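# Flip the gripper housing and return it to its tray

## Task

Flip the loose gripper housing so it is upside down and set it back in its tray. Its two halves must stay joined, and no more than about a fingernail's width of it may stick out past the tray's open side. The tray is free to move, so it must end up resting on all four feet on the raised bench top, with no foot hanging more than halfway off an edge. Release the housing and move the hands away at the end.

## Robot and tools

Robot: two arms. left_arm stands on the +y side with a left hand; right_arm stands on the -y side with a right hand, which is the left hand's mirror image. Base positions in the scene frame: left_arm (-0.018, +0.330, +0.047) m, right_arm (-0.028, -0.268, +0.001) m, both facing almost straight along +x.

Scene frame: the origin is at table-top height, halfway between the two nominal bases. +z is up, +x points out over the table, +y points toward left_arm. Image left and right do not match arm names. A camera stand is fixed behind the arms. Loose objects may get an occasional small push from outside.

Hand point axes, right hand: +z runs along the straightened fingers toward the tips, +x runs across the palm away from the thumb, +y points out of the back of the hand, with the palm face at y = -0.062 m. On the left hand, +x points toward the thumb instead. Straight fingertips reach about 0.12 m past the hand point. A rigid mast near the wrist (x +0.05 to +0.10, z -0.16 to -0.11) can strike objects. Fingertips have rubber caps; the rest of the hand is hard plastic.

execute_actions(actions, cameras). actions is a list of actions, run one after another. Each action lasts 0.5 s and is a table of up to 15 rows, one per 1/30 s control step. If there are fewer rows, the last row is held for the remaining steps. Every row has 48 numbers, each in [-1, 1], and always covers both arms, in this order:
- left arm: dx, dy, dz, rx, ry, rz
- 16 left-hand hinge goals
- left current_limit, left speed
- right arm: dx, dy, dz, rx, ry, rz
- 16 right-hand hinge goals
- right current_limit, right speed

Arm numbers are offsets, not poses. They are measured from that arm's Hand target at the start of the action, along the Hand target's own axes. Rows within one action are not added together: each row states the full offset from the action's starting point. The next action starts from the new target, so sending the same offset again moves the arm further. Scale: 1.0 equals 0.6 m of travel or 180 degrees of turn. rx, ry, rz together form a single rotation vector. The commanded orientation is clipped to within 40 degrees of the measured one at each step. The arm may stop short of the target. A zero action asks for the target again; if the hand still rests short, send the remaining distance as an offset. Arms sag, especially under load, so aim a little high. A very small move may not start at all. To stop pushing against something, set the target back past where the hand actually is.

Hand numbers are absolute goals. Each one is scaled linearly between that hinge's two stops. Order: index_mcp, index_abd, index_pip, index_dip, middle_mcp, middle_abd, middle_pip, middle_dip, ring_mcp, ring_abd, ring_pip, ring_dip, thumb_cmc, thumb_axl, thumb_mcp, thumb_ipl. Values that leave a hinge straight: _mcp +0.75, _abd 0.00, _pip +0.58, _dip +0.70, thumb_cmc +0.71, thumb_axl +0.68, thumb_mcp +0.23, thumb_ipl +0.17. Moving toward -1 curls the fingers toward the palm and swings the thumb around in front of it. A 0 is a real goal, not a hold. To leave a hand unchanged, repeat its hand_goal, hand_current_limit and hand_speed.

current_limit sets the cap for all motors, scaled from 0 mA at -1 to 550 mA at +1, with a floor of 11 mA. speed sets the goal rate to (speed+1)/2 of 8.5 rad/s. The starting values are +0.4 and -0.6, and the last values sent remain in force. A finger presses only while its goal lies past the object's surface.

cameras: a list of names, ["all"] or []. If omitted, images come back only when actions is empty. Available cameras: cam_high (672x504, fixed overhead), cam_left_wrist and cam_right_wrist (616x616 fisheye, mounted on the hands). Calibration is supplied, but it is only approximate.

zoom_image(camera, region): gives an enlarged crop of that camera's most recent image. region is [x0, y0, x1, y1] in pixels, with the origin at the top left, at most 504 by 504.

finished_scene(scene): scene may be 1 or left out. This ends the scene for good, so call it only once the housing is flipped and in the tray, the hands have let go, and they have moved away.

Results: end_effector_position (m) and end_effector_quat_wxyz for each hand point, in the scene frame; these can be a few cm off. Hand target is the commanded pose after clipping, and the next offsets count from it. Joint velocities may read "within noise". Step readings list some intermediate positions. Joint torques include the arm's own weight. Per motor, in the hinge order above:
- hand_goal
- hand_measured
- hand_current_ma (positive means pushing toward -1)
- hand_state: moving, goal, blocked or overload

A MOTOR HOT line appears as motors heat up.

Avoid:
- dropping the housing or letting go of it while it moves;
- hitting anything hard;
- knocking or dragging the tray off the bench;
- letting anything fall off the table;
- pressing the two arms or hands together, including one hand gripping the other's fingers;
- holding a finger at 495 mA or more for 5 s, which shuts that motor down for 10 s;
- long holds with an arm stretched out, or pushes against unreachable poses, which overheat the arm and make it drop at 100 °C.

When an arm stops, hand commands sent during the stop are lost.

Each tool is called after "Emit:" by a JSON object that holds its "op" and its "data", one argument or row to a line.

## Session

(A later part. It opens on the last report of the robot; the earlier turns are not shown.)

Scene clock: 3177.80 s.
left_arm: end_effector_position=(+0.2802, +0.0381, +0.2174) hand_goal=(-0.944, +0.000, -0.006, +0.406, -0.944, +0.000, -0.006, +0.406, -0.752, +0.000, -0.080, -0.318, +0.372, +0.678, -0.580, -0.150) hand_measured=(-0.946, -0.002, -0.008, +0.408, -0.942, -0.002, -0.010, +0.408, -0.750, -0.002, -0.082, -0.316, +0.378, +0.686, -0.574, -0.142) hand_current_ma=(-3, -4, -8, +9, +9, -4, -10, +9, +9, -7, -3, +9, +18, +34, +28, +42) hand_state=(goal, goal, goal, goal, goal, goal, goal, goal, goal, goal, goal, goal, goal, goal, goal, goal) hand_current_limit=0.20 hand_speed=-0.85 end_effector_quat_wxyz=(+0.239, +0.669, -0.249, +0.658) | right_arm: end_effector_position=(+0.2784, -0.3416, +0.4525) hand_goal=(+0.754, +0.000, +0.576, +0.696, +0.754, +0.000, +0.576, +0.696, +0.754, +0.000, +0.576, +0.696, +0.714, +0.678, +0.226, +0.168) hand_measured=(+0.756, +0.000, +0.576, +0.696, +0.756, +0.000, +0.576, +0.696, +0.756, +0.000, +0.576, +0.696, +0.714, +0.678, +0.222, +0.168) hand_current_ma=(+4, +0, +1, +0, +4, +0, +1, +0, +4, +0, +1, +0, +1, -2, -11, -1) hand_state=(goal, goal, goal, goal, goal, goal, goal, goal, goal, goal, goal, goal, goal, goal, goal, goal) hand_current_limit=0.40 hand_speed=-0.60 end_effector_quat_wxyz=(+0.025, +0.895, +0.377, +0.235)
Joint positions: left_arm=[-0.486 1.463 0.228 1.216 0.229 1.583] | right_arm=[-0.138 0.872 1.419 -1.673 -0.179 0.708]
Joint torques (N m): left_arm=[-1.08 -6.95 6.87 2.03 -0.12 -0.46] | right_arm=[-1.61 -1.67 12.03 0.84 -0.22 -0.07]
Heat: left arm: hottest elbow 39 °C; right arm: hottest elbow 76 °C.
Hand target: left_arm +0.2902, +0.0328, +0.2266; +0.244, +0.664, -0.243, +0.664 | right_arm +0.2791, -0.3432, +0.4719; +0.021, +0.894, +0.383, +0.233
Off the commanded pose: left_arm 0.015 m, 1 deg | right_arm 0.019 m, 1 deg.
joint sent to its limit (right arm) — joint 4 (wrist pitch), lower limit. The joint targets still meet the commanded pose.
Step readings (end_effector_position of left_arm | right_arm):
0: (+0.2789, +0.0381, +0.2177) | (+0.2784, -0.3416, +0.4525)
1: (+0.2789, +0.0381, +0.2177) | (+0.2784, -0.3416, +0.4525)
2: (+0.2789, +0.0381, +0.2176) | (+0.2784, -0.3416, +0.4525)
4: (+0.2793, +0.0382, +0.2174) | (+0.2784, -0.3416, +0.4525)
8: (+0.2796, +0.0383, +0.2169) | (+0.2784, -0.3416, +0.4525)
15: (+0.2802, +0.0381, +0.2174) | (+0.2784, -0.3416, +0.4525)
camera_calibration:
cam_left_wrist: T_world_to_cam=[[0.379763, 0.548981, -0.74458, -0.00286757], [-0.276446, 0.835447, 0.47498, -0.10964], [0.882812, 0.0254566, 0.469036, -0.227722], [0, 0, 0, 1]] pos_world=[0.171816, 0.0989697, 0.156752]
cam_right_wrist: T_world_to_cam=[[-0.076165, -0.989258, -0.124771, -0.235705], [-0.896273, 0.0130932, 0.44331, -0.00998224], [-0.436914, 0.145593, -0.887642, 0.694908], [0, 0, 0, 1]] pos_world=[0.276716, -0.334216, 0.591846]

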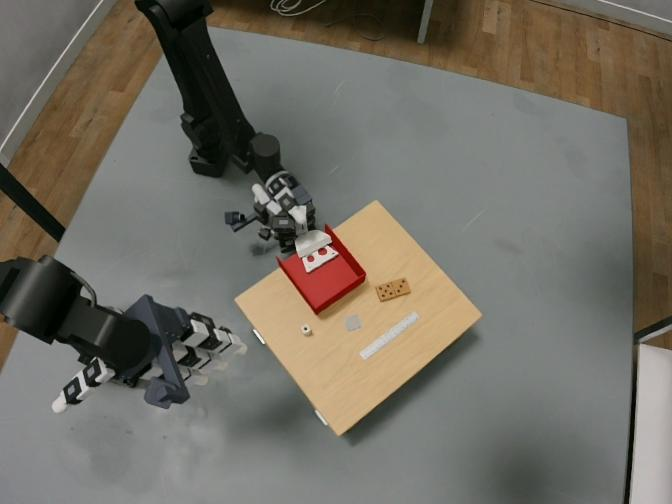

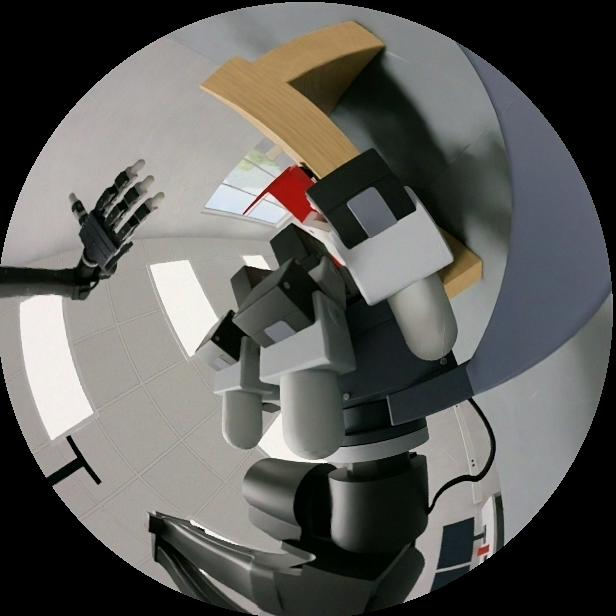

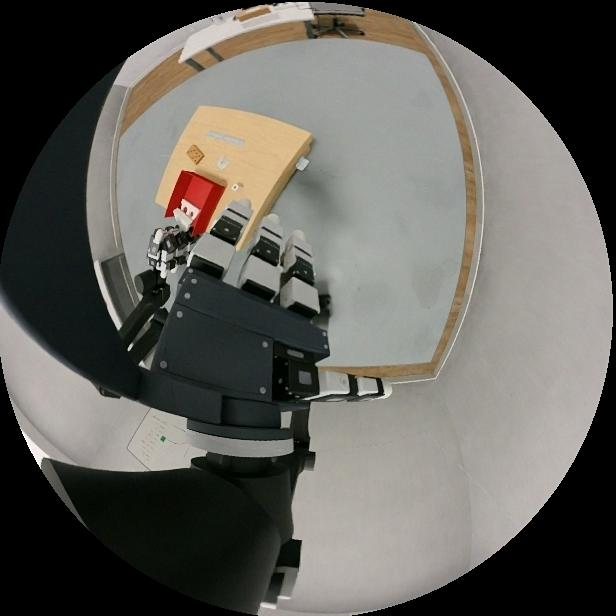

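Emit:
{"op": "execute_actions", "data": {
  "actions": [
    [[0.018,0,0.004,0,0,0,-0.945,0,-0.007,0.406,-0.945,0,-0.007,0.406,-0.753,0,-0.08,-0.319,0.371,0.678,-0.58,-0.15,0.2,-0.85,0,0,0,0,0,0,0.754,0,0.576,0.696,0.754,0,0.576,0.696,0.754,0,0.576,0.696,0.714,0.678,0.226,0.168,0.4,-0.6]]
  ],
  "cameras": ["cam_high", "cam_right_wrist", "cam_left_wrist"]
}}

Emit:
{"op": "zoom_image", "data": {
  "camera": "cam_high",
  "region": [278, 215, 338, 275]
}}

Emit:
{"op": "zoom_image", "data": {
  "camera": "cam_right_wrist",
  "region": [160, 190, 220, 250]
}}

Emit:
{"op": "zoom_image", "data": {
  "camera": "cam_left_wrist",
  "region": [210, 150, 360, 270]
}}

Scene clock: 3191.77 s.
left_arm: end_effector_position=(+0.2830, +0.0370, +0.2222) hand_goal=(-0.944, +0.000, -0.006, +0.406, -0.944, +0.000, -0.006, +0.406, -0.752, +0.000, -0.080, -0.318, +0.372, +0.678, -0.580, -0.150) hand_measured=(-0.946, -0.002, -0.008, +0.408, -0.942, -0.002, -0.010, +0.408, -0.750, -0.002, -0.082, -0.316, +0.378, +0.686, -0.574, -0.142) hand_current_ma=(-3, -4, -8, +9, +9, -4, -10, +9, +9, -7, -3, +9, +18, +34, +28, +42) hand_state=(goal, goal, goal, goal, goal, goal, goal, goal, goal, goal, goal, goal, goal, goal, goal, goal) hand_current_limit=0.20 hand_speed=-0.85 end_effector_quat_wxyz=(+0.238, +0.674, -0.248, +0.654) | right_arm: end_effector_position=(+0.2784, -0.3416, +0.4525) hand_goal=(+0.754, +0.000, +0.576, +0.696, +0.754, +0.000, +0.576, +0.696, +0.754, +0.000, +0.576, +0.696, +0.714, +0.678, +0.226, +0.168) hand_measured=(+0.756, +0.000, +0.576, +0.696, +0.756, +0.000, +0.576, +0.696, +0.756, +0.000, +0.576, +0.696, +0.714, +0.678, +0.222, +0.168) hand_current_ma=(+4, +0, +1, +0, +4, +0, +1, +0, +4, +0, +1, +0, +1, -2, -11, -1) hand_state=(goal, goal, goal, goal, goal, goal, goal, goal, goal, goal, goal, goal, goal, goal, goal, goal) hand_current_limit=0.40 hand_speed=-0.60 end_effector_quat_wxyz=(+0.025, +0.895, +0.377, +0.235)
Joint positions: left_arm=[-0.486 1.421 0.238 1.15 0.227 1.583] | right_arm=[-0.138 0.872 1.419 -1.673 -0.179 0.708]
Joint torques (N m): left_arm=[-0.85 -7.65 7.43 1.74 -0.09 -0.45] | right_arm=[-1.26 -1.44 11.96 0.76 -0.21 -0.06]
Heat: left arm: hottest elbow 39 °C; right arm: hottest elbow 76 °C.
Hand target: left_arm +0.2921, +0.0313, +0.2376; +0.244, +0.663, -0.243, +0.665 | right_arm +0.2791, -0.3432, +0.4719; +0.021, +0.894, +0.383, +0.233
Off the commanded pose: left_arm 0.019 m, 2 deg | right_arm 0.019 m, 1 deg.
joint sent to its limit (right arm) — joint 4 (wrist pitch), lower limit. The joint targets still meet the commanded pose.
Step readings (end_effector_position of left_arm | right_arm):
0: (+0.2802, +0.0381, +0.2174) | (+0.2784, -0.3416, +0.4525)
1: (+0.2804, +0.0380, +0.2173) | (+0.2784, -0.3416, +0.4525)
2: (+0.2807, +0.0379, +0.2165) | (+0.2784, -0.3416, +0.4525)
4: (+0.2816, +0.0376, +0.2152) | (+0.2784, -0.3416, +0.4525)
8: (+0.2822, +0.0373, +0.2195) | (+0.2784, -0.3416, +0.4525)
15: (+0.2830, +0.0370, +0.2226) | (+0.2784, -0.3416, +0.4525)
camera_calibration:
cam_left_wrist: T_world_to_cam=[[0.369873, 0.554317, -0.745605, 0.00309467], [-0.272444, 0.831949, 0.483358, -0.113171], [0.888239, 0.0243545, 0.458736, -0.231564], [0, 0, 0, 1]] pos_world=[0.173707, 0.0980768, 0.163236]
cam_right_wrist: T_world_to_cam=[[-0.076165, -0.989258, -0.124771, -0.235705], [-0.896273, 0.0130932, 0.44331, -0.00998224], [-0.436914, 0.145593, -0.887642, 0.694908], [0, 0, 0, 1]] pos_world=[0.276716, -0.334216, 0.591846]

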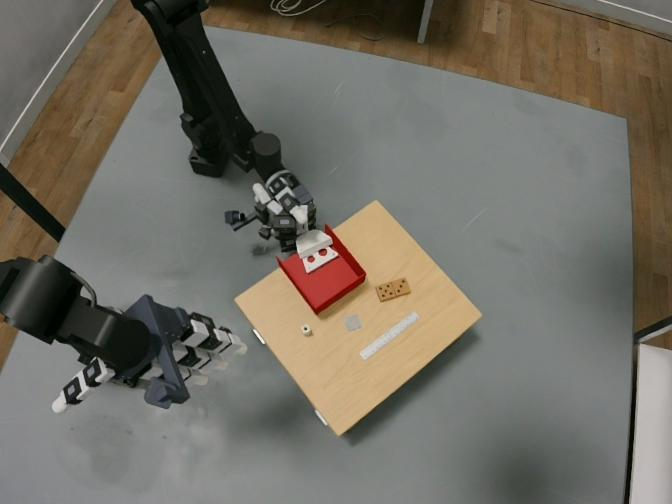

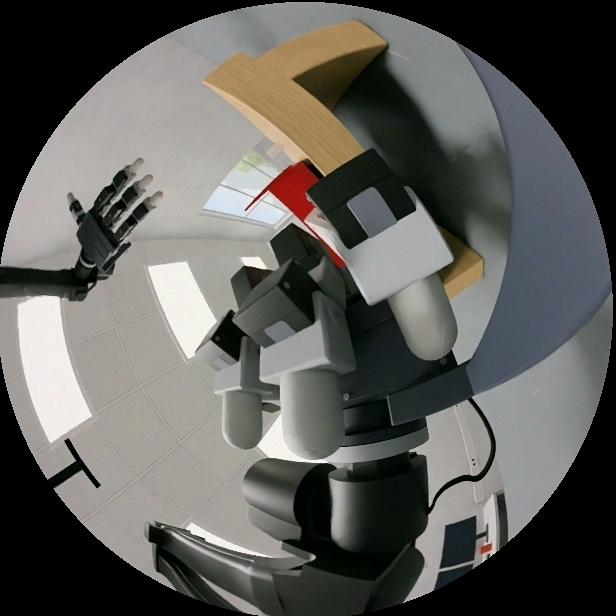

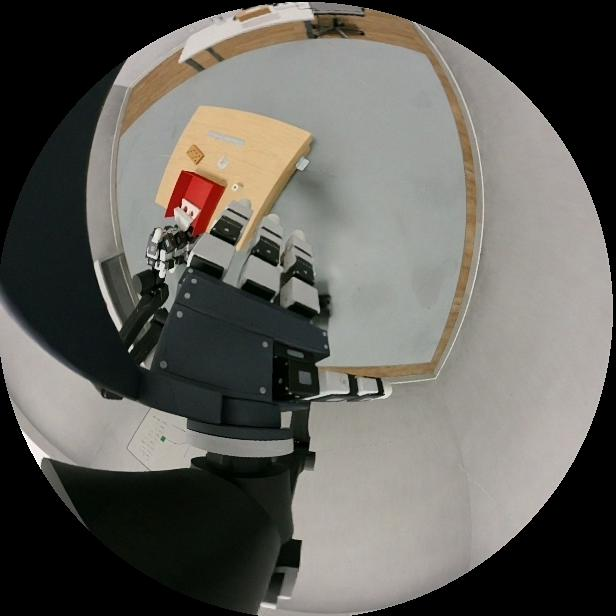

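Scaled by 8.400 from the camera's 672x504 image, which has a finer 960x720 frame.

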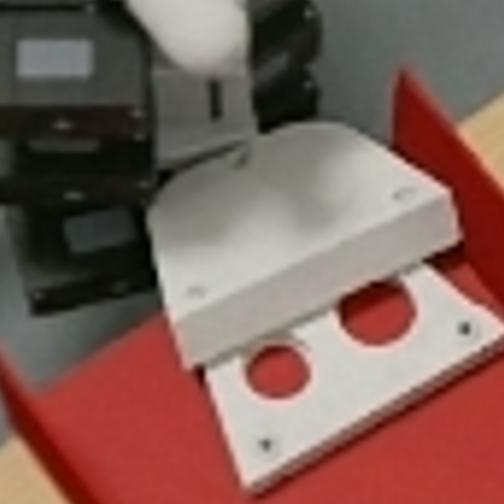

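Scaled by 8.400 from the camera's 616x616 image, which has a finer 880x880 frame.

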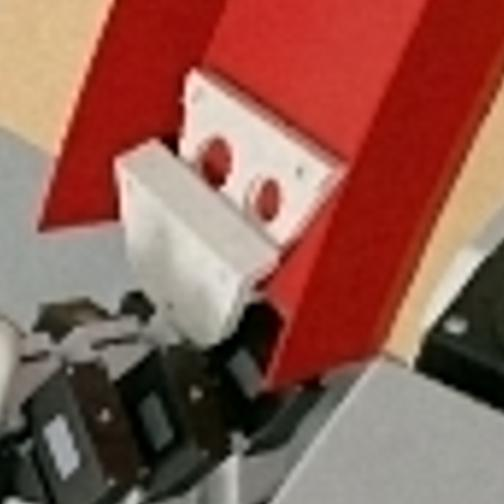

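Scaled by 3.360 from the camera's 616x616 image, which has a finer 880x880 frame.

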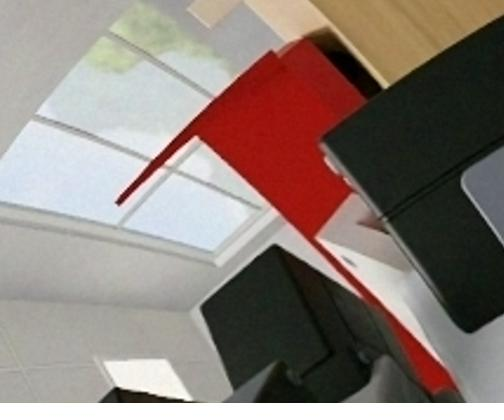

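Emit:
{"op": "execute_actions", "data": {
  "actions": [
    [[0.012,0,0.008,0,0,0,-0.945,0,-0.007,0.406,-0.945,0,-0.007,0.406,-0.753,0,-0.08,-0.319,0.371,0.678,-0.58,-0.15,0.2,-0.85,0,0,0,0,0,0,0.754,0,0.576,0.696,0.754,0,0.576,0.696,0.754,0,0.576,0.696,0.714,0.678,0.226,0.168,0.4,-0.6]]
  ],
  "cameras": ["cam_high", "cam_right_wrist", "cam_left_wrist"]
}}

Emit:
{"op": "zoom_image", "data": {
  "camera": "cam_high",
  "region": [278, 215, 338, 275]
}}

Emit:
{"op": "zoom_image", "data": {
  "camera": "cam_right_wrist",
  "region": [160, 190, 220, 250]
}}

Emit:
{"op": "zoom_image", "data": {
  "camera": "cam_left_wrist",
  "region": [210, 150, 360, 270]
}}

Scene clock: 3198.47 s.
left_arm: end_effector_position=(+0.2877, +0.0352, +0.2283) hand_goal=(-0.944, +0.000, -0.006, +0.406, -0.944, +0.000, -0.006, +0.406, -0.752, +0.000, -0.080, -0.318, +0.372, +0.678, -0.580, -0.150) hand_measured=(-0.946, -0.002, -0.008, +0.408, -0.942, -0.002, -0.010, +0.408, -0.750, -0.002, -0.082, -0.316, +0.378, +0.686, -0.574, -0.142) hand_current_ma=(-3, -4, -8, +9, +9, -4, -10, +9, +9, -7, -3, +9, +18, +34, +28, +42) hand_state=(goal, goal, goal, goal, goal, goal, goal, goal, goal, goal, goal, goal, goal, goal, goal, goal) hand_current_limit=0.20 hand_speed=-0.85 end_effector_quat_wxyz=(+0.236, +0.675, -0.247, +0.654) | right_arm: end_effector_position=(+0.2784, -0.3416, +0.4525) hand_goal=(+0.754, +0.000, +0.576, +0.696, +0.754, +0.000, +0.576, +0.696, +0.754, +0.000, +0.576, +0.696, +0.714, +0.678, +0.226, +0.168) hand_measured=(+0.756, +0.000, +0.576, +0.696, +0.756, +0.000, +0.576, +0.696, +0.756, +0.000, +0.576, +0.696, +0.714, +0.678, +0.222, +0.168) hand_current_ma=(+4, +0, +1, +0, +4, +0, +1, +0, +4, +0, +1, +0, +1, -2, -11, -1) hand_state=(goal, goal, goal, goal, goal, goal, goal, goal, goal, goal, goal, goal, goal, goal, goal, goal) hand_current_limit=0.40 hand_speed=-0.60 end_effector_quat_wxyz=(+0.025, +0.895, +0.377, +0.235)
Joint positions: left_arm=[-0.486 1.395 0.254 1.107 0.223 1.583] | right_arm=[-0.138 0.872 1.419 -1.673 -0.179 0.708]
Joint torques (N m): left_arm=[-1.61 -7.82 7.87 1.78 -0.13 -0.41] | right_arm=[-1.38 -1.49 12 0.81 -0.23 -0.07]
Heat: left arm: hottest elbow 40 °C; right arm: hottest elbow 76 °C.
Hand target: left_arm +0.2957, +0.0282, +0.2448; +0.244, +0.663, -0.243, +0.665 | right_arm +0.2791, -0.3432, +0.4719; +0.021, +0.894, +0.383, +0.233
Off the commanded pose: left_arm 0.020 m, 2 deg | right_arm 0.019 m, 1 deg.
joint sent to its limit (right arm) — joint 4 (wrist pitch), lower limit. The joint targets still meet the commanded pose.
Step readings (end_effector_position of left_arm | right_arm):
0: (+0.2830, +0.0370, +0.2221) | (+0.2784, -0.3416, +0.4525)
1: (+0.2831, +0.0370, +0.2220) | (+0.2784, -0.3416, +0.4525)
2: (+0.2834, +0.0369, +0.2217) | (+0.2784, -0.3416, +0.4525)
4: (+0.2845, +0.0365, +0.2218) | (+0.2784, -0.3416, +0.4525)
8: (+0.2864, +0.0358, +0.2263) | (+0.2784, -0.3416, +0.4525)
15: (+0.2877, +0.0352, +0.2285) | (+0.2784, -0.3416, +0.4525)
camera_calibration:
cam_left_wrist: T_world_to_cam=[[0.366769, 0.55628, -0.745676, 0.00775644], [-0.27493, 0.830544, 0.484365, -0.112783], [0.888759, 0.0273587, 0.457557, -0.23849], [0, 0, 0, 1]] pos_world=[0.178108, 0.0958809, 0.169535]
cam_right_wrist: T_world_to_cam=[[-0.076165, -0.989258, -0.124771, -0.235705], [-0.896273, 0.0130932, 0.44331, -0.00998224], [-0.436914, 0.145593, -0.887642, 0.694908], [0, 0, 0, 1]] pos_world=[0.276716, -0.334216, 0.591846]

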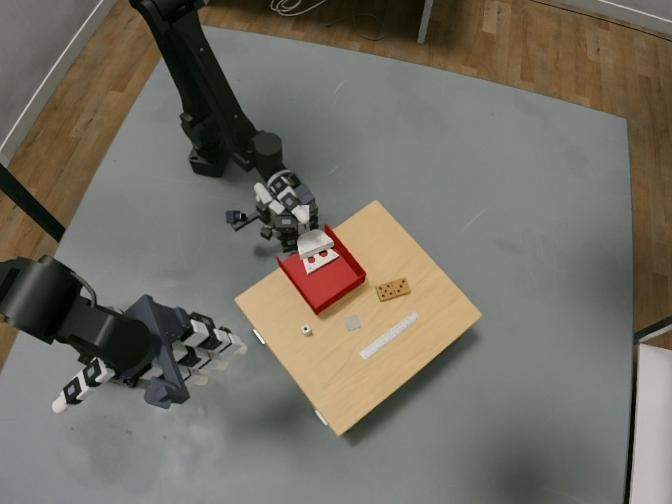

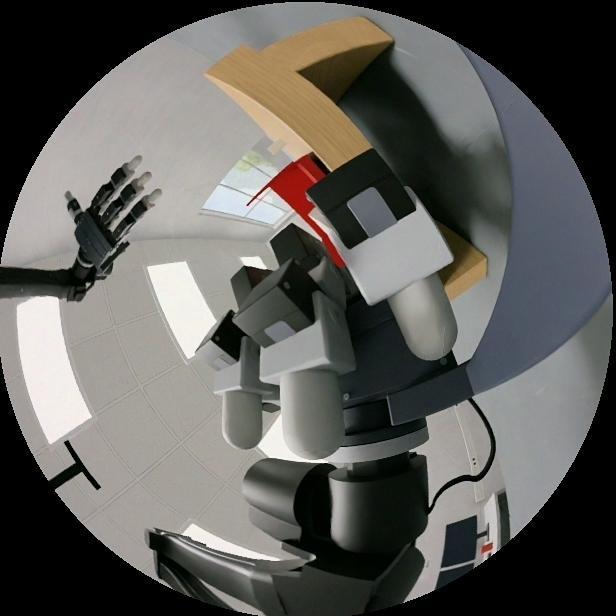

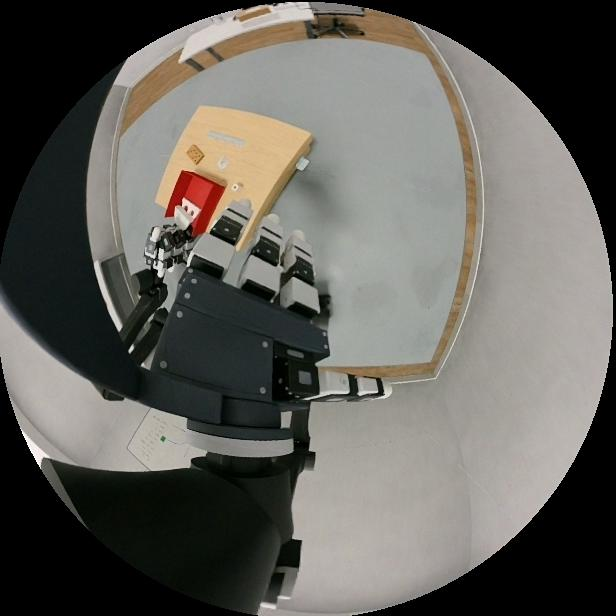

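Scaled by 8.400 from the camera's 672x504 image, which has a finer 960x720 frame.

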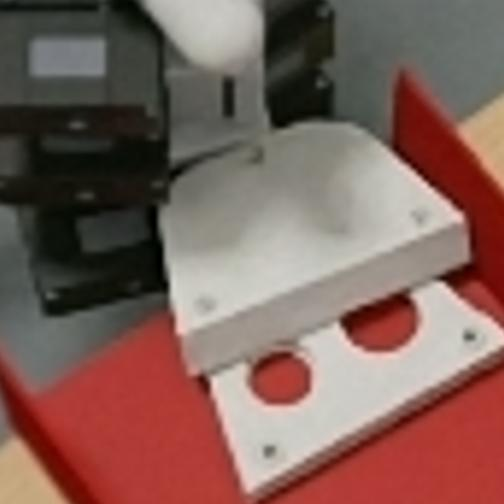

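Scaled by 8.400 from the camera's 616x616 image, which has a finer 880x880 frame.

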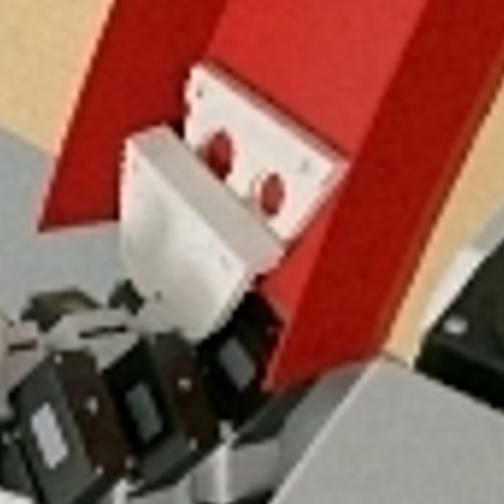

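Scaled by 3.360 from the camera's 616x616 image, which has a finer 880x880 frame.

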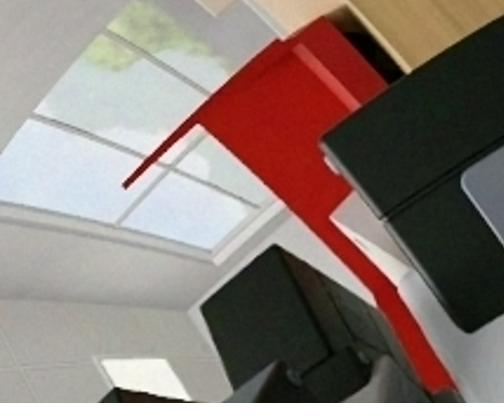

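Emit:
{"op": "execute_actions", "data": {
  "actions": [
    [[0.02,0,0.004,0,0,0,-0.945,0,-0.007,0.406,-0.945,0,-0.007,0.406,-0.753,0,-0.08,-0.319,0.371,0.678,-0.58,-0.15,0.2,-0.85,0,0,0,0,0,0,0.754,0,0.576,0.696,0.754,0,0.576,0.696,0.754,0,0.576,0.696,0.714,0.678,0.226,0.168,0.4,-0.6]]
  ],
  "cameras": ["cam_high", "cam_right_wrist", "cam_left_wrist"]
}}

Emit:
{"op": "zoom_image", "data": {
  "camera": "cam_high",
  "region": [278, 215, 338, 275]
}}

Emit:
{"op": "zoom_image", "data": {
  "camera": "cam_right_wrist",
  "region": [160, 190, 220, 250]
}}

Emit:
{"op": "zoom_image", "data": {
  "camera": "cam_left_wrist",
  "region": [210, 130, 360, 250]
}}

Scene clock: 3208.97 s.
left_arm: end_effector_position=(+0.2893, +0.0340, +0.2396) hand_goal=(-0.944, +0.000, -0.006, +0.406, -0.944, +0.000, -0.006, +0.406, -0.752, +0.000, -0.080, -0.318, +0.372, +0.678, -0.580, -0.150) hand_measured=(-0.946, -0.002, -0.008, +0.408, -0.942, -0.002, -0.010, +0.408, -0.750, -0.002, -0.082, -0.316, +0.378, +0.686, -0.574, -0.142) hand_current_ma=(-3, -4, -8, +9, +9, -4, -10, +9, +9, -7, -3, +9, +18, +34, +28, +42) hand_state=(goal, goal, goal, goal, goal, goal, goal, goal, goal, goal, goal, goal, goal, goal, goal, goal) hand_current_limit=0.20 hand_speed=-0.85 end_effector_quat_wxyz=(+0.236, +0.675, -0.247, +0.654) | right_arm: end_effector_position=(+0.2784, -0.3416, +0.4525) hand_goal=(+0.754, +0.000, +0.576, +0.696, +0.754, +0.000, +0.576, +0.696, +0.754, +0.000, +0.576, +0.696, +0.714, +0.678, +0.226, +0.168) hand_measured=(+0.756, +0.000, +0.576, +0.696, +0.756, +0.000, +0.576, +0.696, +0.756, +0.000, +0.576, +0.696, +0.714, +0.678, +0.222, +0.168) hand_current_ma=(+4, +0, +1, +0, +4, +0, +1, +0, +4, +0, +1, +0, +1, -2, -11, -1) hand_state=(goal, goal, goal, goal, goal, goal, goal, goal, goal, goal, goal, goal, goal, goal, goal, goal) hand_current_limit=0.40 hand_speed=-0.60 end_effector_quat_wxyz=(+0.025, +0.895, +0.377, +0.235)
Joint positions: left_arm=[-0.488 1.339 0.267 1.038 0.221 1.583] | right_arm=[-0.138 0.872 1.419 -1.673 -0.179 0.708]
Joint torques (N m): left_arm=[-1.61 -7 8.53 1.88 -0.15 -0.43] | right_arm=[-1.55 -1.49 11.96 0.84 -0.22 -0.07]
Heat: left arm: hottest elbow 41 °C; right arm: hottest elbow 76 °C.
Hand target: left_arm +0.2976, +0.0267, +0.2567; +0.243, +0.663, -0.243, +0.664 | right_arm +0.2791, -0.3432, +0.4719; +0.021, +0.894, +0.383, +0.233
Off the commanded pose: left_arm 0.020 m, 2 deg | right_arm 0.019 m, 1 deg.
joint sent to its limit (right arm) — joint 4 (wrist pitch), lower limit. The joint targets still meet the commanded pose.
Step readings (end_effector_position of left_arm | right_arm):
0: (+0.2877, +0.0352, +0.2282) | (+0.2784, -0.3416, +0.4525)
1: (+0.2877, +0.0352, +0.2281) | (+0.2784, -0.3416, +0.4525)
2: (+0.2879, +0.0351, +0.2280) | (+0.2784, -0.3416, +0.4525)
4: (+0.2880, +0.0350, +0.2285) | (+0.2784, -0.3416, +0.4525)
8: (+0.2880, +0.0347, +0.2367) | (+0.2784, -0.3416, +0.4525)
15: (+0.2893, +0.0340, +0.2400) | (+0.2784, -0.3416, +0.4525)
camera_calibration:
cam_left_wrist: T_world_to_cam=[[0.36686, 0.556314, -0.745606, 0.0162313], [-0.275434, 0.830508, 0.48414, -0.116685], [0.888566, 0.0277541, 0.457908, -0.245117], [0, 0, 0, 1]] pos_world=[0.179709, 0.0946811, 0.180835]
cam_right_wrist: T_world_to_cam=[[-0.076165, -0.989258, -0.124771, -0.235705], [-0.896273, 0.0130932, 0.44331, -0.00998224], [-0.436914, 0.145593, -0.887642, 0.694908], [0, 0, 0, 1]] pos_world=[0.276716, -0.334216, 0.591846]

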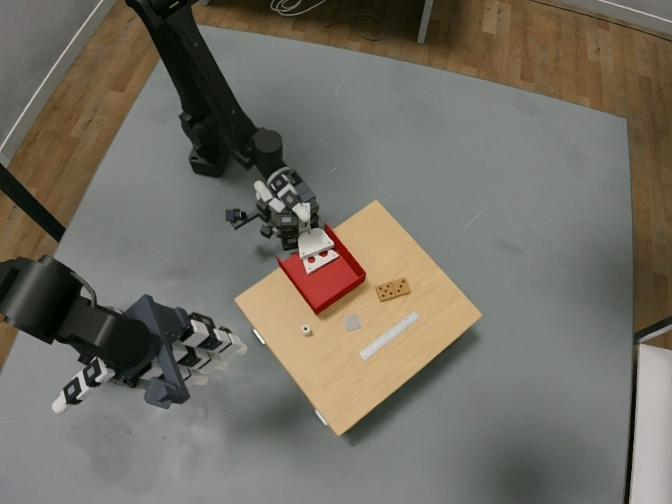

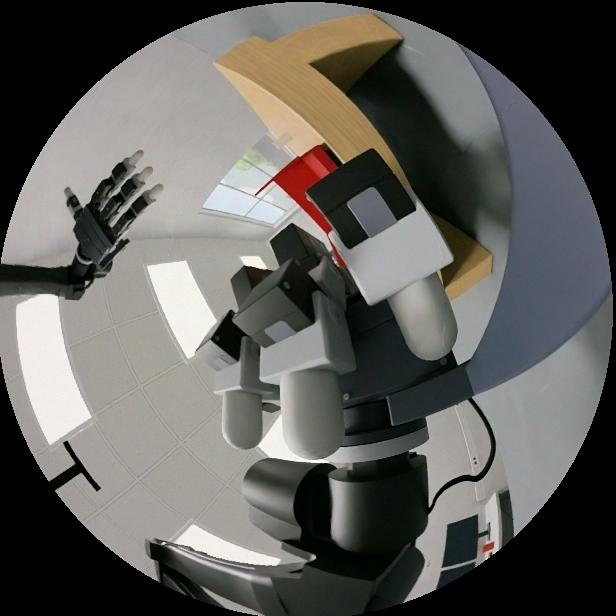

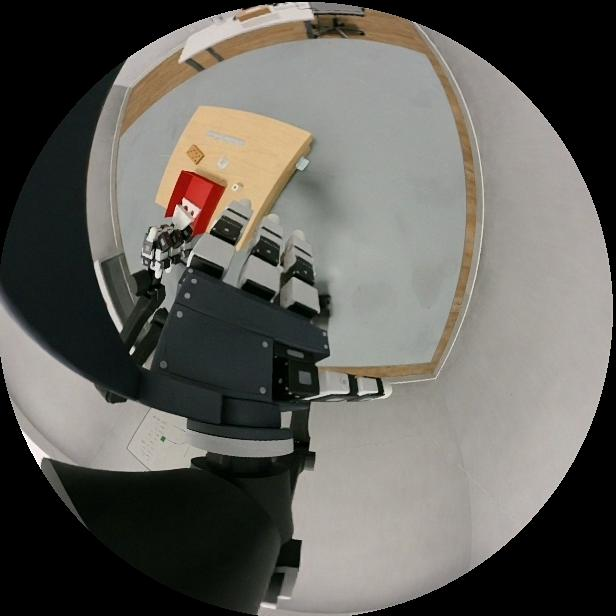

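Scaled by 8.400 from the camera's 672x504 image, which has a finer 960x720 frame.

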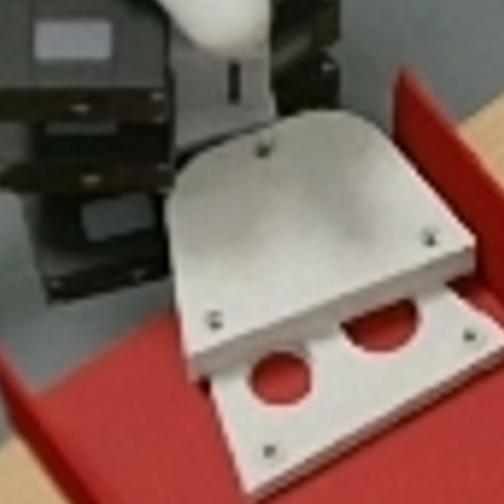

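Scaled by 8.400 from the camera's 616x616 image, which has a finer 880x880 frame.

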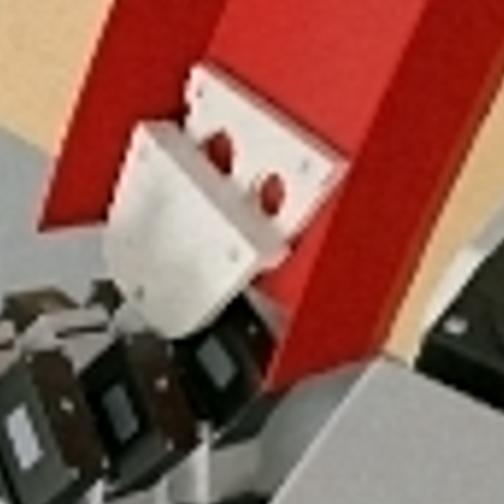

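Scaled by 3.360 from the camera's 616x616 image, which has a finer 880x880 frame.

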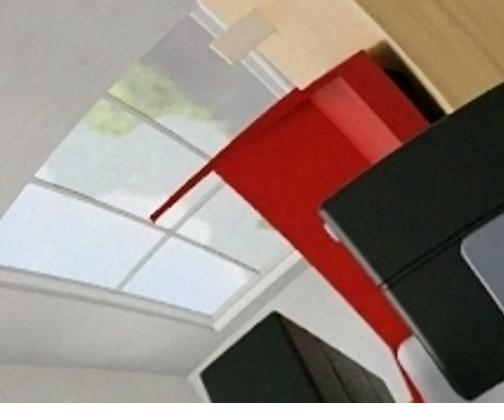

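Emit:
{"op": "execute_actions", "data": {
  "actions": [
    [[-0.03,0,-0.008,0,0,0,-0.945,0,-0.007,0.406,-0.945,0,-0.007,0.406,-0.753,0,-0.08,-0.319,0.371,0.678,-0.58,-0.15,0.2,-0.85,0,0,0,0,0,0,0.754,0,0.576,0.696,0.754,0,0.576,0.696,0.754,0,0.576,0.696,0.714,0.678,0.226,0.168,0.4,-0.6]],
    [[-0.025,0,-0.004,0,0,0,-0.945,0,-0.007,0.406,-0.945,0,-0.007,0.406,-0.753,0,-0.08,-0.319,0.371,0.678,-0.58,-0.15,0.2,-0.85,0,0,0,0,0,0,0.754,0,0.576,0.696,0.754,0,0.576,0.696,0.754,0,0.576,0.696,0.714,0.678,0.226,0.168,0.4,-0.6]]
  ],
  "cameras": ["cam_high", "cam_right_wrist", "cam_left_wrist"]
}}

Emit:
{"op": "zoom_image", "data": {
  "camera": "cam_high",
  "region": [278, 215, 338, 275]
}}

Emit:
{"op": "zoom_image", "data": {
  "camera": "cam_right_wrist",
  "region": [160, 190, 220, 250]
}}

Emit:
{"op": "zoom_image", "data": {
  "camera": "cam_left_wrist",
  "region": [210, 130, 360, 250]
}}

Scene clock: 3224.77 s.
left_arm: end_effector_position=(+0.2925, +0.0323, +0.2321) hand_goal=(-0.944, +0.000, -0.006, +0.406, -0.944, +0.000, -0.006, +0.406, -0.752, +0.000, -0.080, -0.318, +0.372, +0.678, -0.580, -0.150) hand_measured=(-0.946, -0.002, -0.008, +0.408, -0.942, -0.002, -0.010, +0.408, -0.756, -0.002, -0.082, -0.316, +0.378, +0.686, -0.574, -0.142) hand_current_ma=(-3, -5, -8, +9, +9, -4, -10, +9, -18, -7, -3, +9, +18, +34, +28, +41) hand_state=(goal, goal, goal, goal, goal, goal, goal, goal, goal, goal, goal, goal, goal, goal, goal, goal) hand_current_limit=0.20 hand_speed=-0.85 end_effector_quat_wxyz=(+0.241, +0.656, -0.243, +0.673) | right_arm: end_effector_position=(+0.2784, -0.3416, +0.4525) hand_goal=(+0.754, +0.000, +0.576, +0.696, +0.754, +0.000, +0.576, +0.696, +0.754, +0.000, +0.576, +0.696, +0.714, +0.678, +0.226, +0.168) hand_measured=(+0.756, +0.000, +0.576, +0.696, +0.756, +0.000, +0.576, +0.696, +0.756, +0.000, +0.576, +0.696, +0.714, +0.678, +0.222, +0.168) hand_current_ma=(+4, +0, +1, +0, +4, +0, +1, +0, +4, +0, +1, +0, +1, -2, -11, -1) hand_state=(goal, goal, goal, goal, goal, goal, goal, goal, goal, goal, goal, goal, goal, goal, goal, goal) hand_current_limit=0.40 hand_speed=-0.60 end_effector_quat_wxyz=(+0.025, +0.895, +0.377, +0.235)
Joint positions: left_arm=[-0.488 1.464 0.267 1.219 0.222 1.578] | right_arm=[-0.138 0.872 1.419 -1.673 -0.179 0.708]
Joint torques (N m): left_arm=[-1.38 -4.78 4.67 1.89 0.01 -0.44] | right_arm=[-1.14 -1.38 12.01 0.88 -0.21 -0.08]
Heat: left arm: hottest elbow 43 °C; right arm: hottest elbow 76 °C.
Hand target: left_arm +0.2921, +0.0313, +0.2238; +0.243, +0.663, -0.243, +0.665 | right_arm +0.2791, -0.3432, +0.4719; +0.021, +0.894, +0.383, +0.233
Off the commanded pose: left_arm 0.008 m, 1 deg | right_arm 0.019 m, 1 deg.
joint sent to its limit (right arm) — joint 4 (wrist pitch), lower limit. The joint targets still meet the commanded pose.
Step readings (end_effector_position of left_arm | right_arm):
0: (+0.2893, +0.0340, +0.2396) | (+0.2784, -0.3416, +0.4525)
1: (+0.2893, +0.0340, +0.2396) | (+0.2784, -0.3416, +0.4525)
2: (+0.2894, +0.0340, +0.2398) | (+0.2784, -0.3416, +0.4525)
4: (+0.2897, +0.0338, +0.2404) | (+0.2784, -0.3416, +0.4525)
8: (+0.2910, +0.0331, +0.2346) | (+0.2784, -0.3416, +0.4525)
15: (+0.2915, +0.0328, +0.2325) | (+0.2784, -0.3416, +0.4525)
16: (+0.2915, +0.0328, +0.2330) | (+0.2784, -0.3416, +0.4525)
17: (+0.2916, +0.0328, +0.2336) | (+0.2784, -0.3416, +0.4525)
19: (+0.2919, +0.0326, +0.2334) | (+0.2784, -0.3416, +0.4525)
23: (+0.2925, +0.0324, +0.2321) | (+0.2784, -0.3416, +0.4525)
30: (+0.2925, +0.0323, +0.2321) | (+0.2784, -0.3416, +0.4525)
camera_calibration:
cam_left_wrist: T_world_to_cam=[[0.401877, 0.53382, -0.743996, 0.000486708], [-0.296347, 0.84459, 0.445922, -0.0961301], [0.866414, 0.0412754, 0.497618, -0.247723], [0, 0, 0, 1]] pos_world=[0.185947, 0.0911556, 0.1665]
cam_right_wrist: T_world_to_cam=[[-0.076165, -0.989258, -0.124771, -0.235705], [-0.896273, 0.0130932, 0.44331, -0.00998224], [-0.436914, 0.145593, -0.887642, 0.694908], [0, 0, 0, 1]] pos_world=[0.276716, -0.334216, 0.591846]

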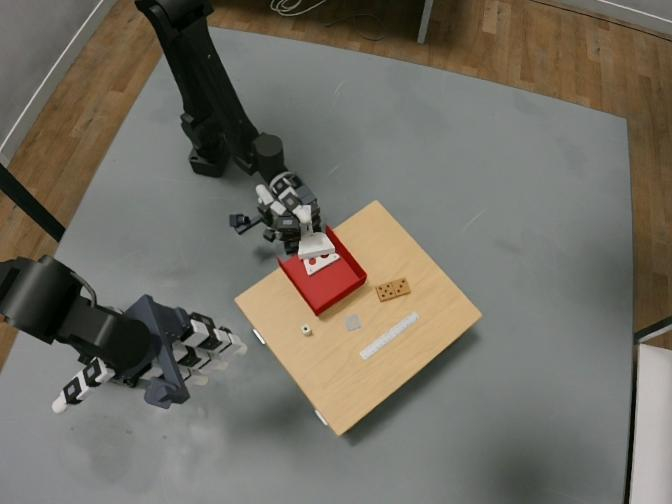

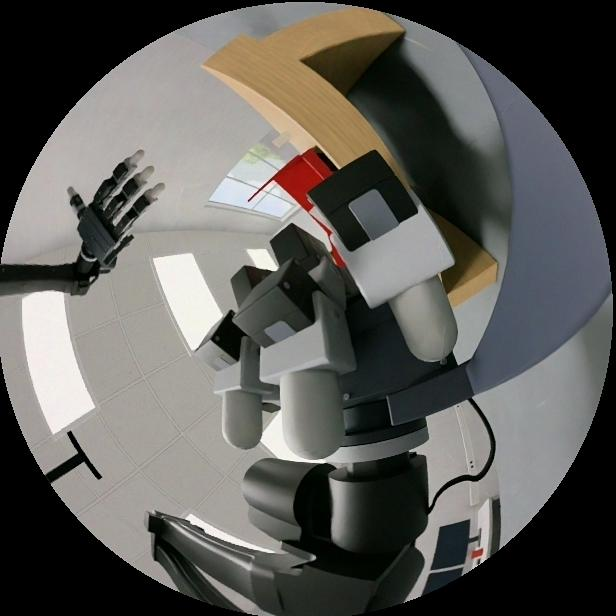

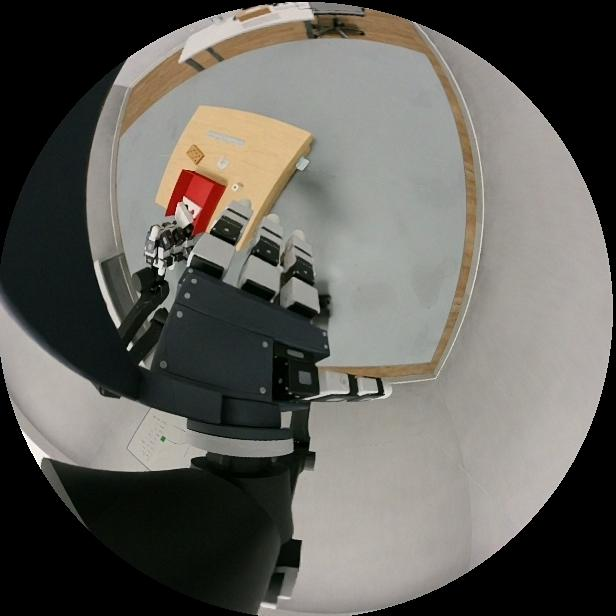

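Scaled by 8.400 from the camera's 672x504 image, which has a finer 960x720 frame.

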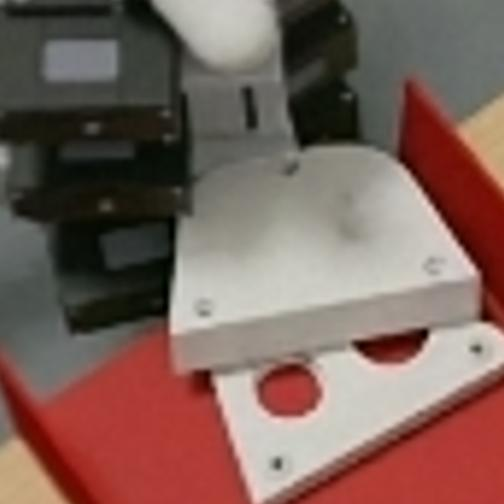

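Scaled by 8.400 from the camera's 616x616 image, which has a finer 880x880 frame.

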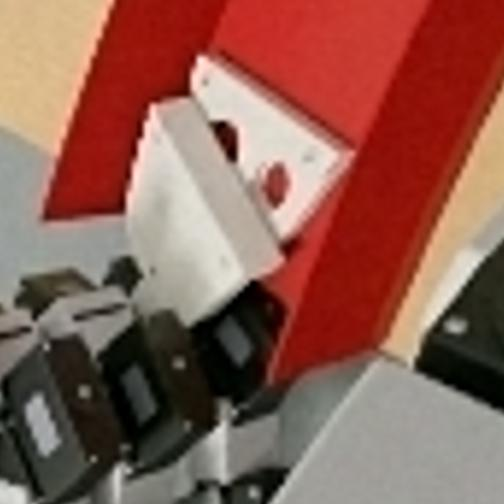

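Scaled by 3.360 from the camera's 616x616 image, which has a finer 880x880 frame.

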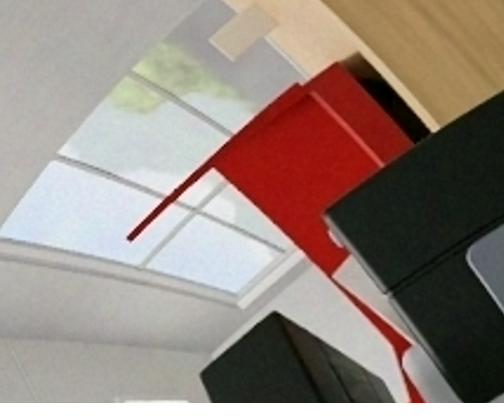

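Emit:
{"op": "execute_actions", "data": {
  "actions": [
    [[0,0,-0.012,0,0,0,-0.945,0,-0.007,0.406,-0.945,0,-0.007,0.406,-0.753,0,-0.08,-0.319,0.371,0.678,-0.58,-0.15,0.2,-0.85,0,0,0,0,0,0,0.754,0,0.576,0.696,0.754,0,0.576,0.696,0.754,0,0.576,0.696,0.714,0.678,0.226,0.168,0.4,-0.6]],
    [[-0.03,0,-0.002,0,0,0,-0.945,0,-0.007,0.406,-0.945,0,-0.007,0.406,-0.753,0,-0.08,-0.319,0.371,0.678,-0.58,-0.15,0.2,-0.85,0,0,0,0,0,0,0.754,0,0.576,0.696,0.754,0,0.576,0.696,0.754,0,0.576,0.696,0.714,0.678,0.226,0.168,0.4,-0.6]]
  ],
  "cameras": ["cam_high", "cam_right_wrist", "cam_left_wrist"]
}}

Emit:
{"op": "zoom_image", "data": {
  "camera": "cam_high",
  "region": [278, 215, 338, 275]
}}

Emit:
{"op": "zoom_image", "data": {
  "camera": "cam_right_wrist",
  "region": [160, 190, 220, 250]
}}

Emit:
{"op": "zoom_image", "data": {
  "camera": "cam_left_wrist",
  "region": [210, 130, 360, 250]
}}

Scene clock: 3237.13 s.
left_arm: end_effector_position=(+0.2866, +0.0346, +0.2302) hand_goal=(-0.944, +0.000, -0.006, +0.406, -0.944, +0.000, -0.006, +0.406, -0.752, +0.000, -0.080, -0.318, +0.372, +0.678, -0.580, -0.150) hand_measured=(-0.946, -0.002, -0.008, +0.408, -0.942, -0.002, -0.010, +0.408, -0.758, -0.002, -0.082, -0.316, +0.378, +0.686, -0.574, -0.142) hand_current_ma=(-3, -5, -8, +9, +8, -4, -10, +9, -23, -7, -3, +9, +18, +34, +28, +41) hand_state=(goal, goal, goal, goal, goal, goal, goal, goal, goal, goal, goal, goal, goal, goal, goal, goal) hand_current_limit=0.20 hand_speed=-0.85 end_effector_quat_wxyz=(+0.248, +0.638, -0.240, +0.688) | right_arm: end_effector_position=(+0.2784, -0.3416, +0.4525) hand_goal=(+0.754, +0.000, +0.576, +0.696, +0.754, +0.000, +0.576, +0.696, +0.754, +0.000, +0.576, +0.696, +0.714, +0.678, +0.226, +0.168) hand_measured=(+0.756, +0.000, +0.576, +0.696, +0.756, +0.000, +0.576, +0.696, +0.756, +0.000, +0.576, +0.696, +0.714, +0.678, +0.222, +0.168) hand_current_ma=(+4, +0, +1, +0, +4, +0, +1, +0, +4, +0, +1, +0, +1, -2, -11, -1) hand_state=(goal, goal, goal, goal, goal, goal, goal, goal, goal, goal, goal, goal, goal, goal, goal, goal) hand_current_limit=0.40 hand_speed=-0.60 end_effector_quat_wxyz=(+0.025, +0.895, +0.377, +0.235)
Joint positions: left_arm=[-0.488 1.537 0.251 1.358 0.228 1.568] | right_arm=[-0.138 0.872 1.419 -1.673 -0.179 0.708]
Joint torques (N m): left_arm=[-0.85 -4.37 2.91 1.54 0.08 -0.29] | right_arm=[-1.73 -1.61 11.92 0.79 -0.21 -0.07]
Heat: left arm: hottest elbow 41 °C; right arm: hottest elbow 76 °C.
Hand target: left_arm +0.2858, +0.0367, +0.2057; +0.243, +0.663, -0.243, +0.665 | right_arm +0.2791, -0.3432, +0.4719; +0.021, +0.894, +0.383, +0.233
Off the commanded pose: left_arm 0.025 m, 4 deg | right_arm 0.019 m, 1 deg.
joint sent to its limit (right arm) — joint 4 (wrist pitch), lower limit. The joint targets still meet the commanded pose.
Step readings (end_effector_position of left_arm | right_arm):
0: (+0.2926, +0.0323, +0.2321) | (+0.2784, -0.3416, +0.4525)
1: (+0.2926, +0.0323, +0.2321) | (+0.2784, -0.3416, +0.4525)
2: (+0.2924, +0.0323, +0.2320) | (+0.2784, -0.3416, +0.4525)
4: (+0.2915, +0.0325, +0.2318) | (+0.2784, -0.3416, +0.4525)
8: (+0.2903, +0.0330, +0.2315) | (+0.2784, -0.3416, +0.4525)
15: (+0.2898, +0.0332, +0.2314) | (+0.2784, -0.3416, +0.4525)
16: (+0.2898, +0.0332, +0.2317) | (+0.2784, -0.3416, +0.4525)
17: (+0.2891, +0.0335, +0.2313) | (+0.2784, -0.3416, +0.4525)
19: (+0.2878, +0.0341, +0.2305) | (+0.2784, -0.3416, +0.4525)
23: (+0.2870, +0.0343, +0.2302) | (+0.2784, -0.3416, +0.4525)
30: (+0.2866, +0.0346, +0.2302) | (+0.2784, -0.3416, +0.4525)
camera_calibration:
cam_left_wrist: T_world_to_cam=[[0.433818, 0.508903, -0.743519, -0.00821925], [-0.307681, 0.859282, 0.408616, -0.0877374], [0.846838, 0.0515013, 0.529352, -0.243732], [0, 0, 0, 1]] pos_world=[0.182972, 0.0921265, 0.15876]
cam_right_wrist: T_world_to_cam=[[-0.076165, -0.989258, -0.124771, -0.235705], [-0.896273, 0.0130932, 0.44331, -0.00998224], [-0.436914, 0.145593, -0.887642, 0.694908], [0, 0, 0, 1]] pos_world=[0.276716, -0.334216, 0.591846]

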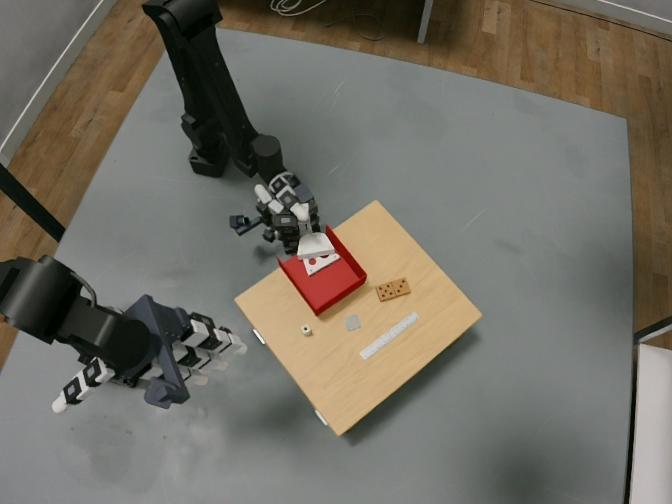

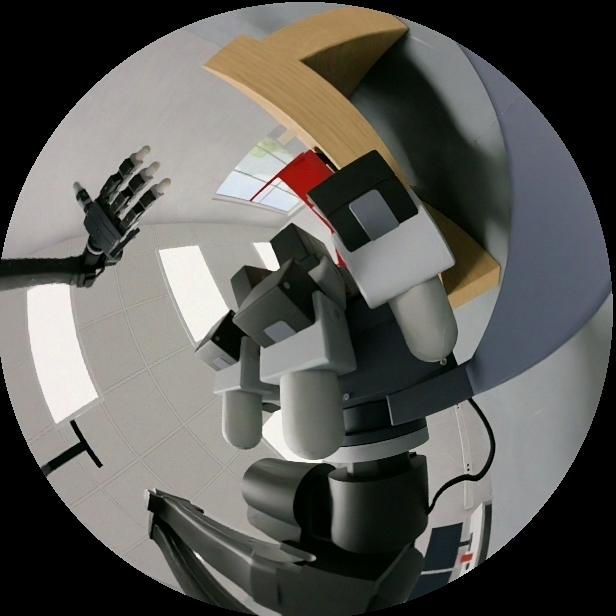

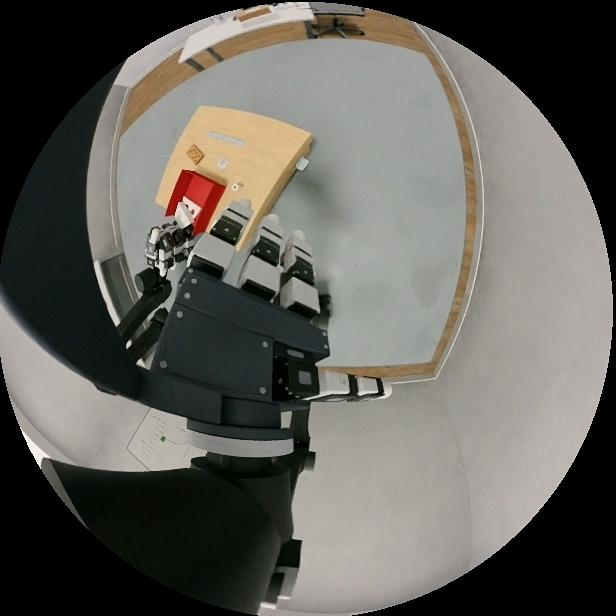

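Scaled by 8.400 from the camera's 672x504 image, which has a finer 960x720 frame.

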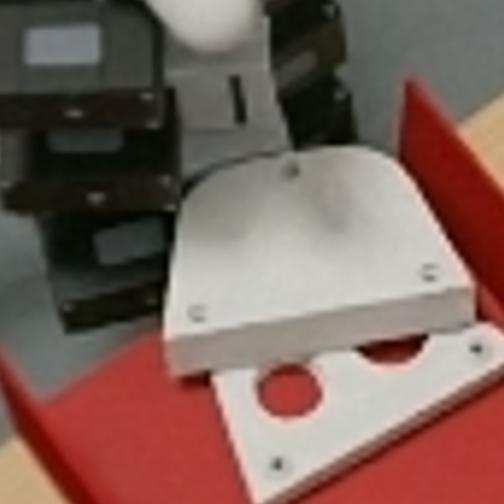

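Scaled by 8.400 from the camera's 616x616 image, which has a finer 880x880 frame.

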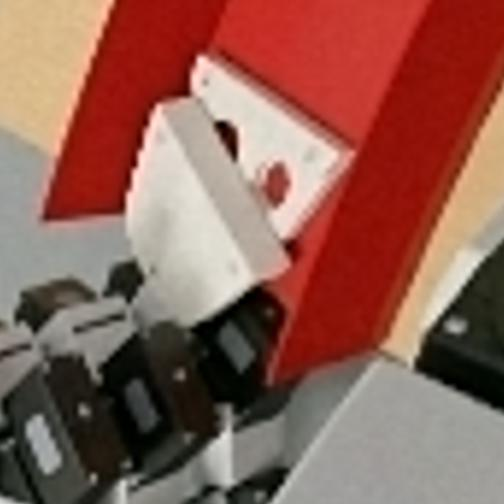

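Scaled by 3.360 from the camera's 616x616 image, which has a finer 880x880 frame.

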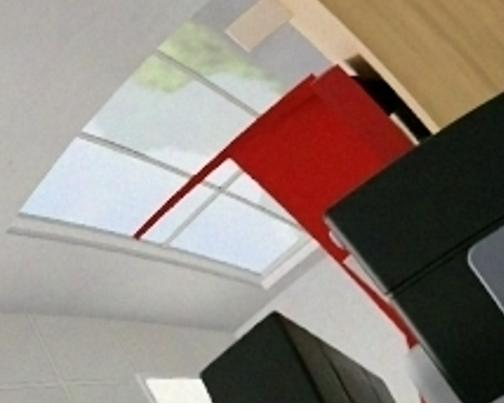

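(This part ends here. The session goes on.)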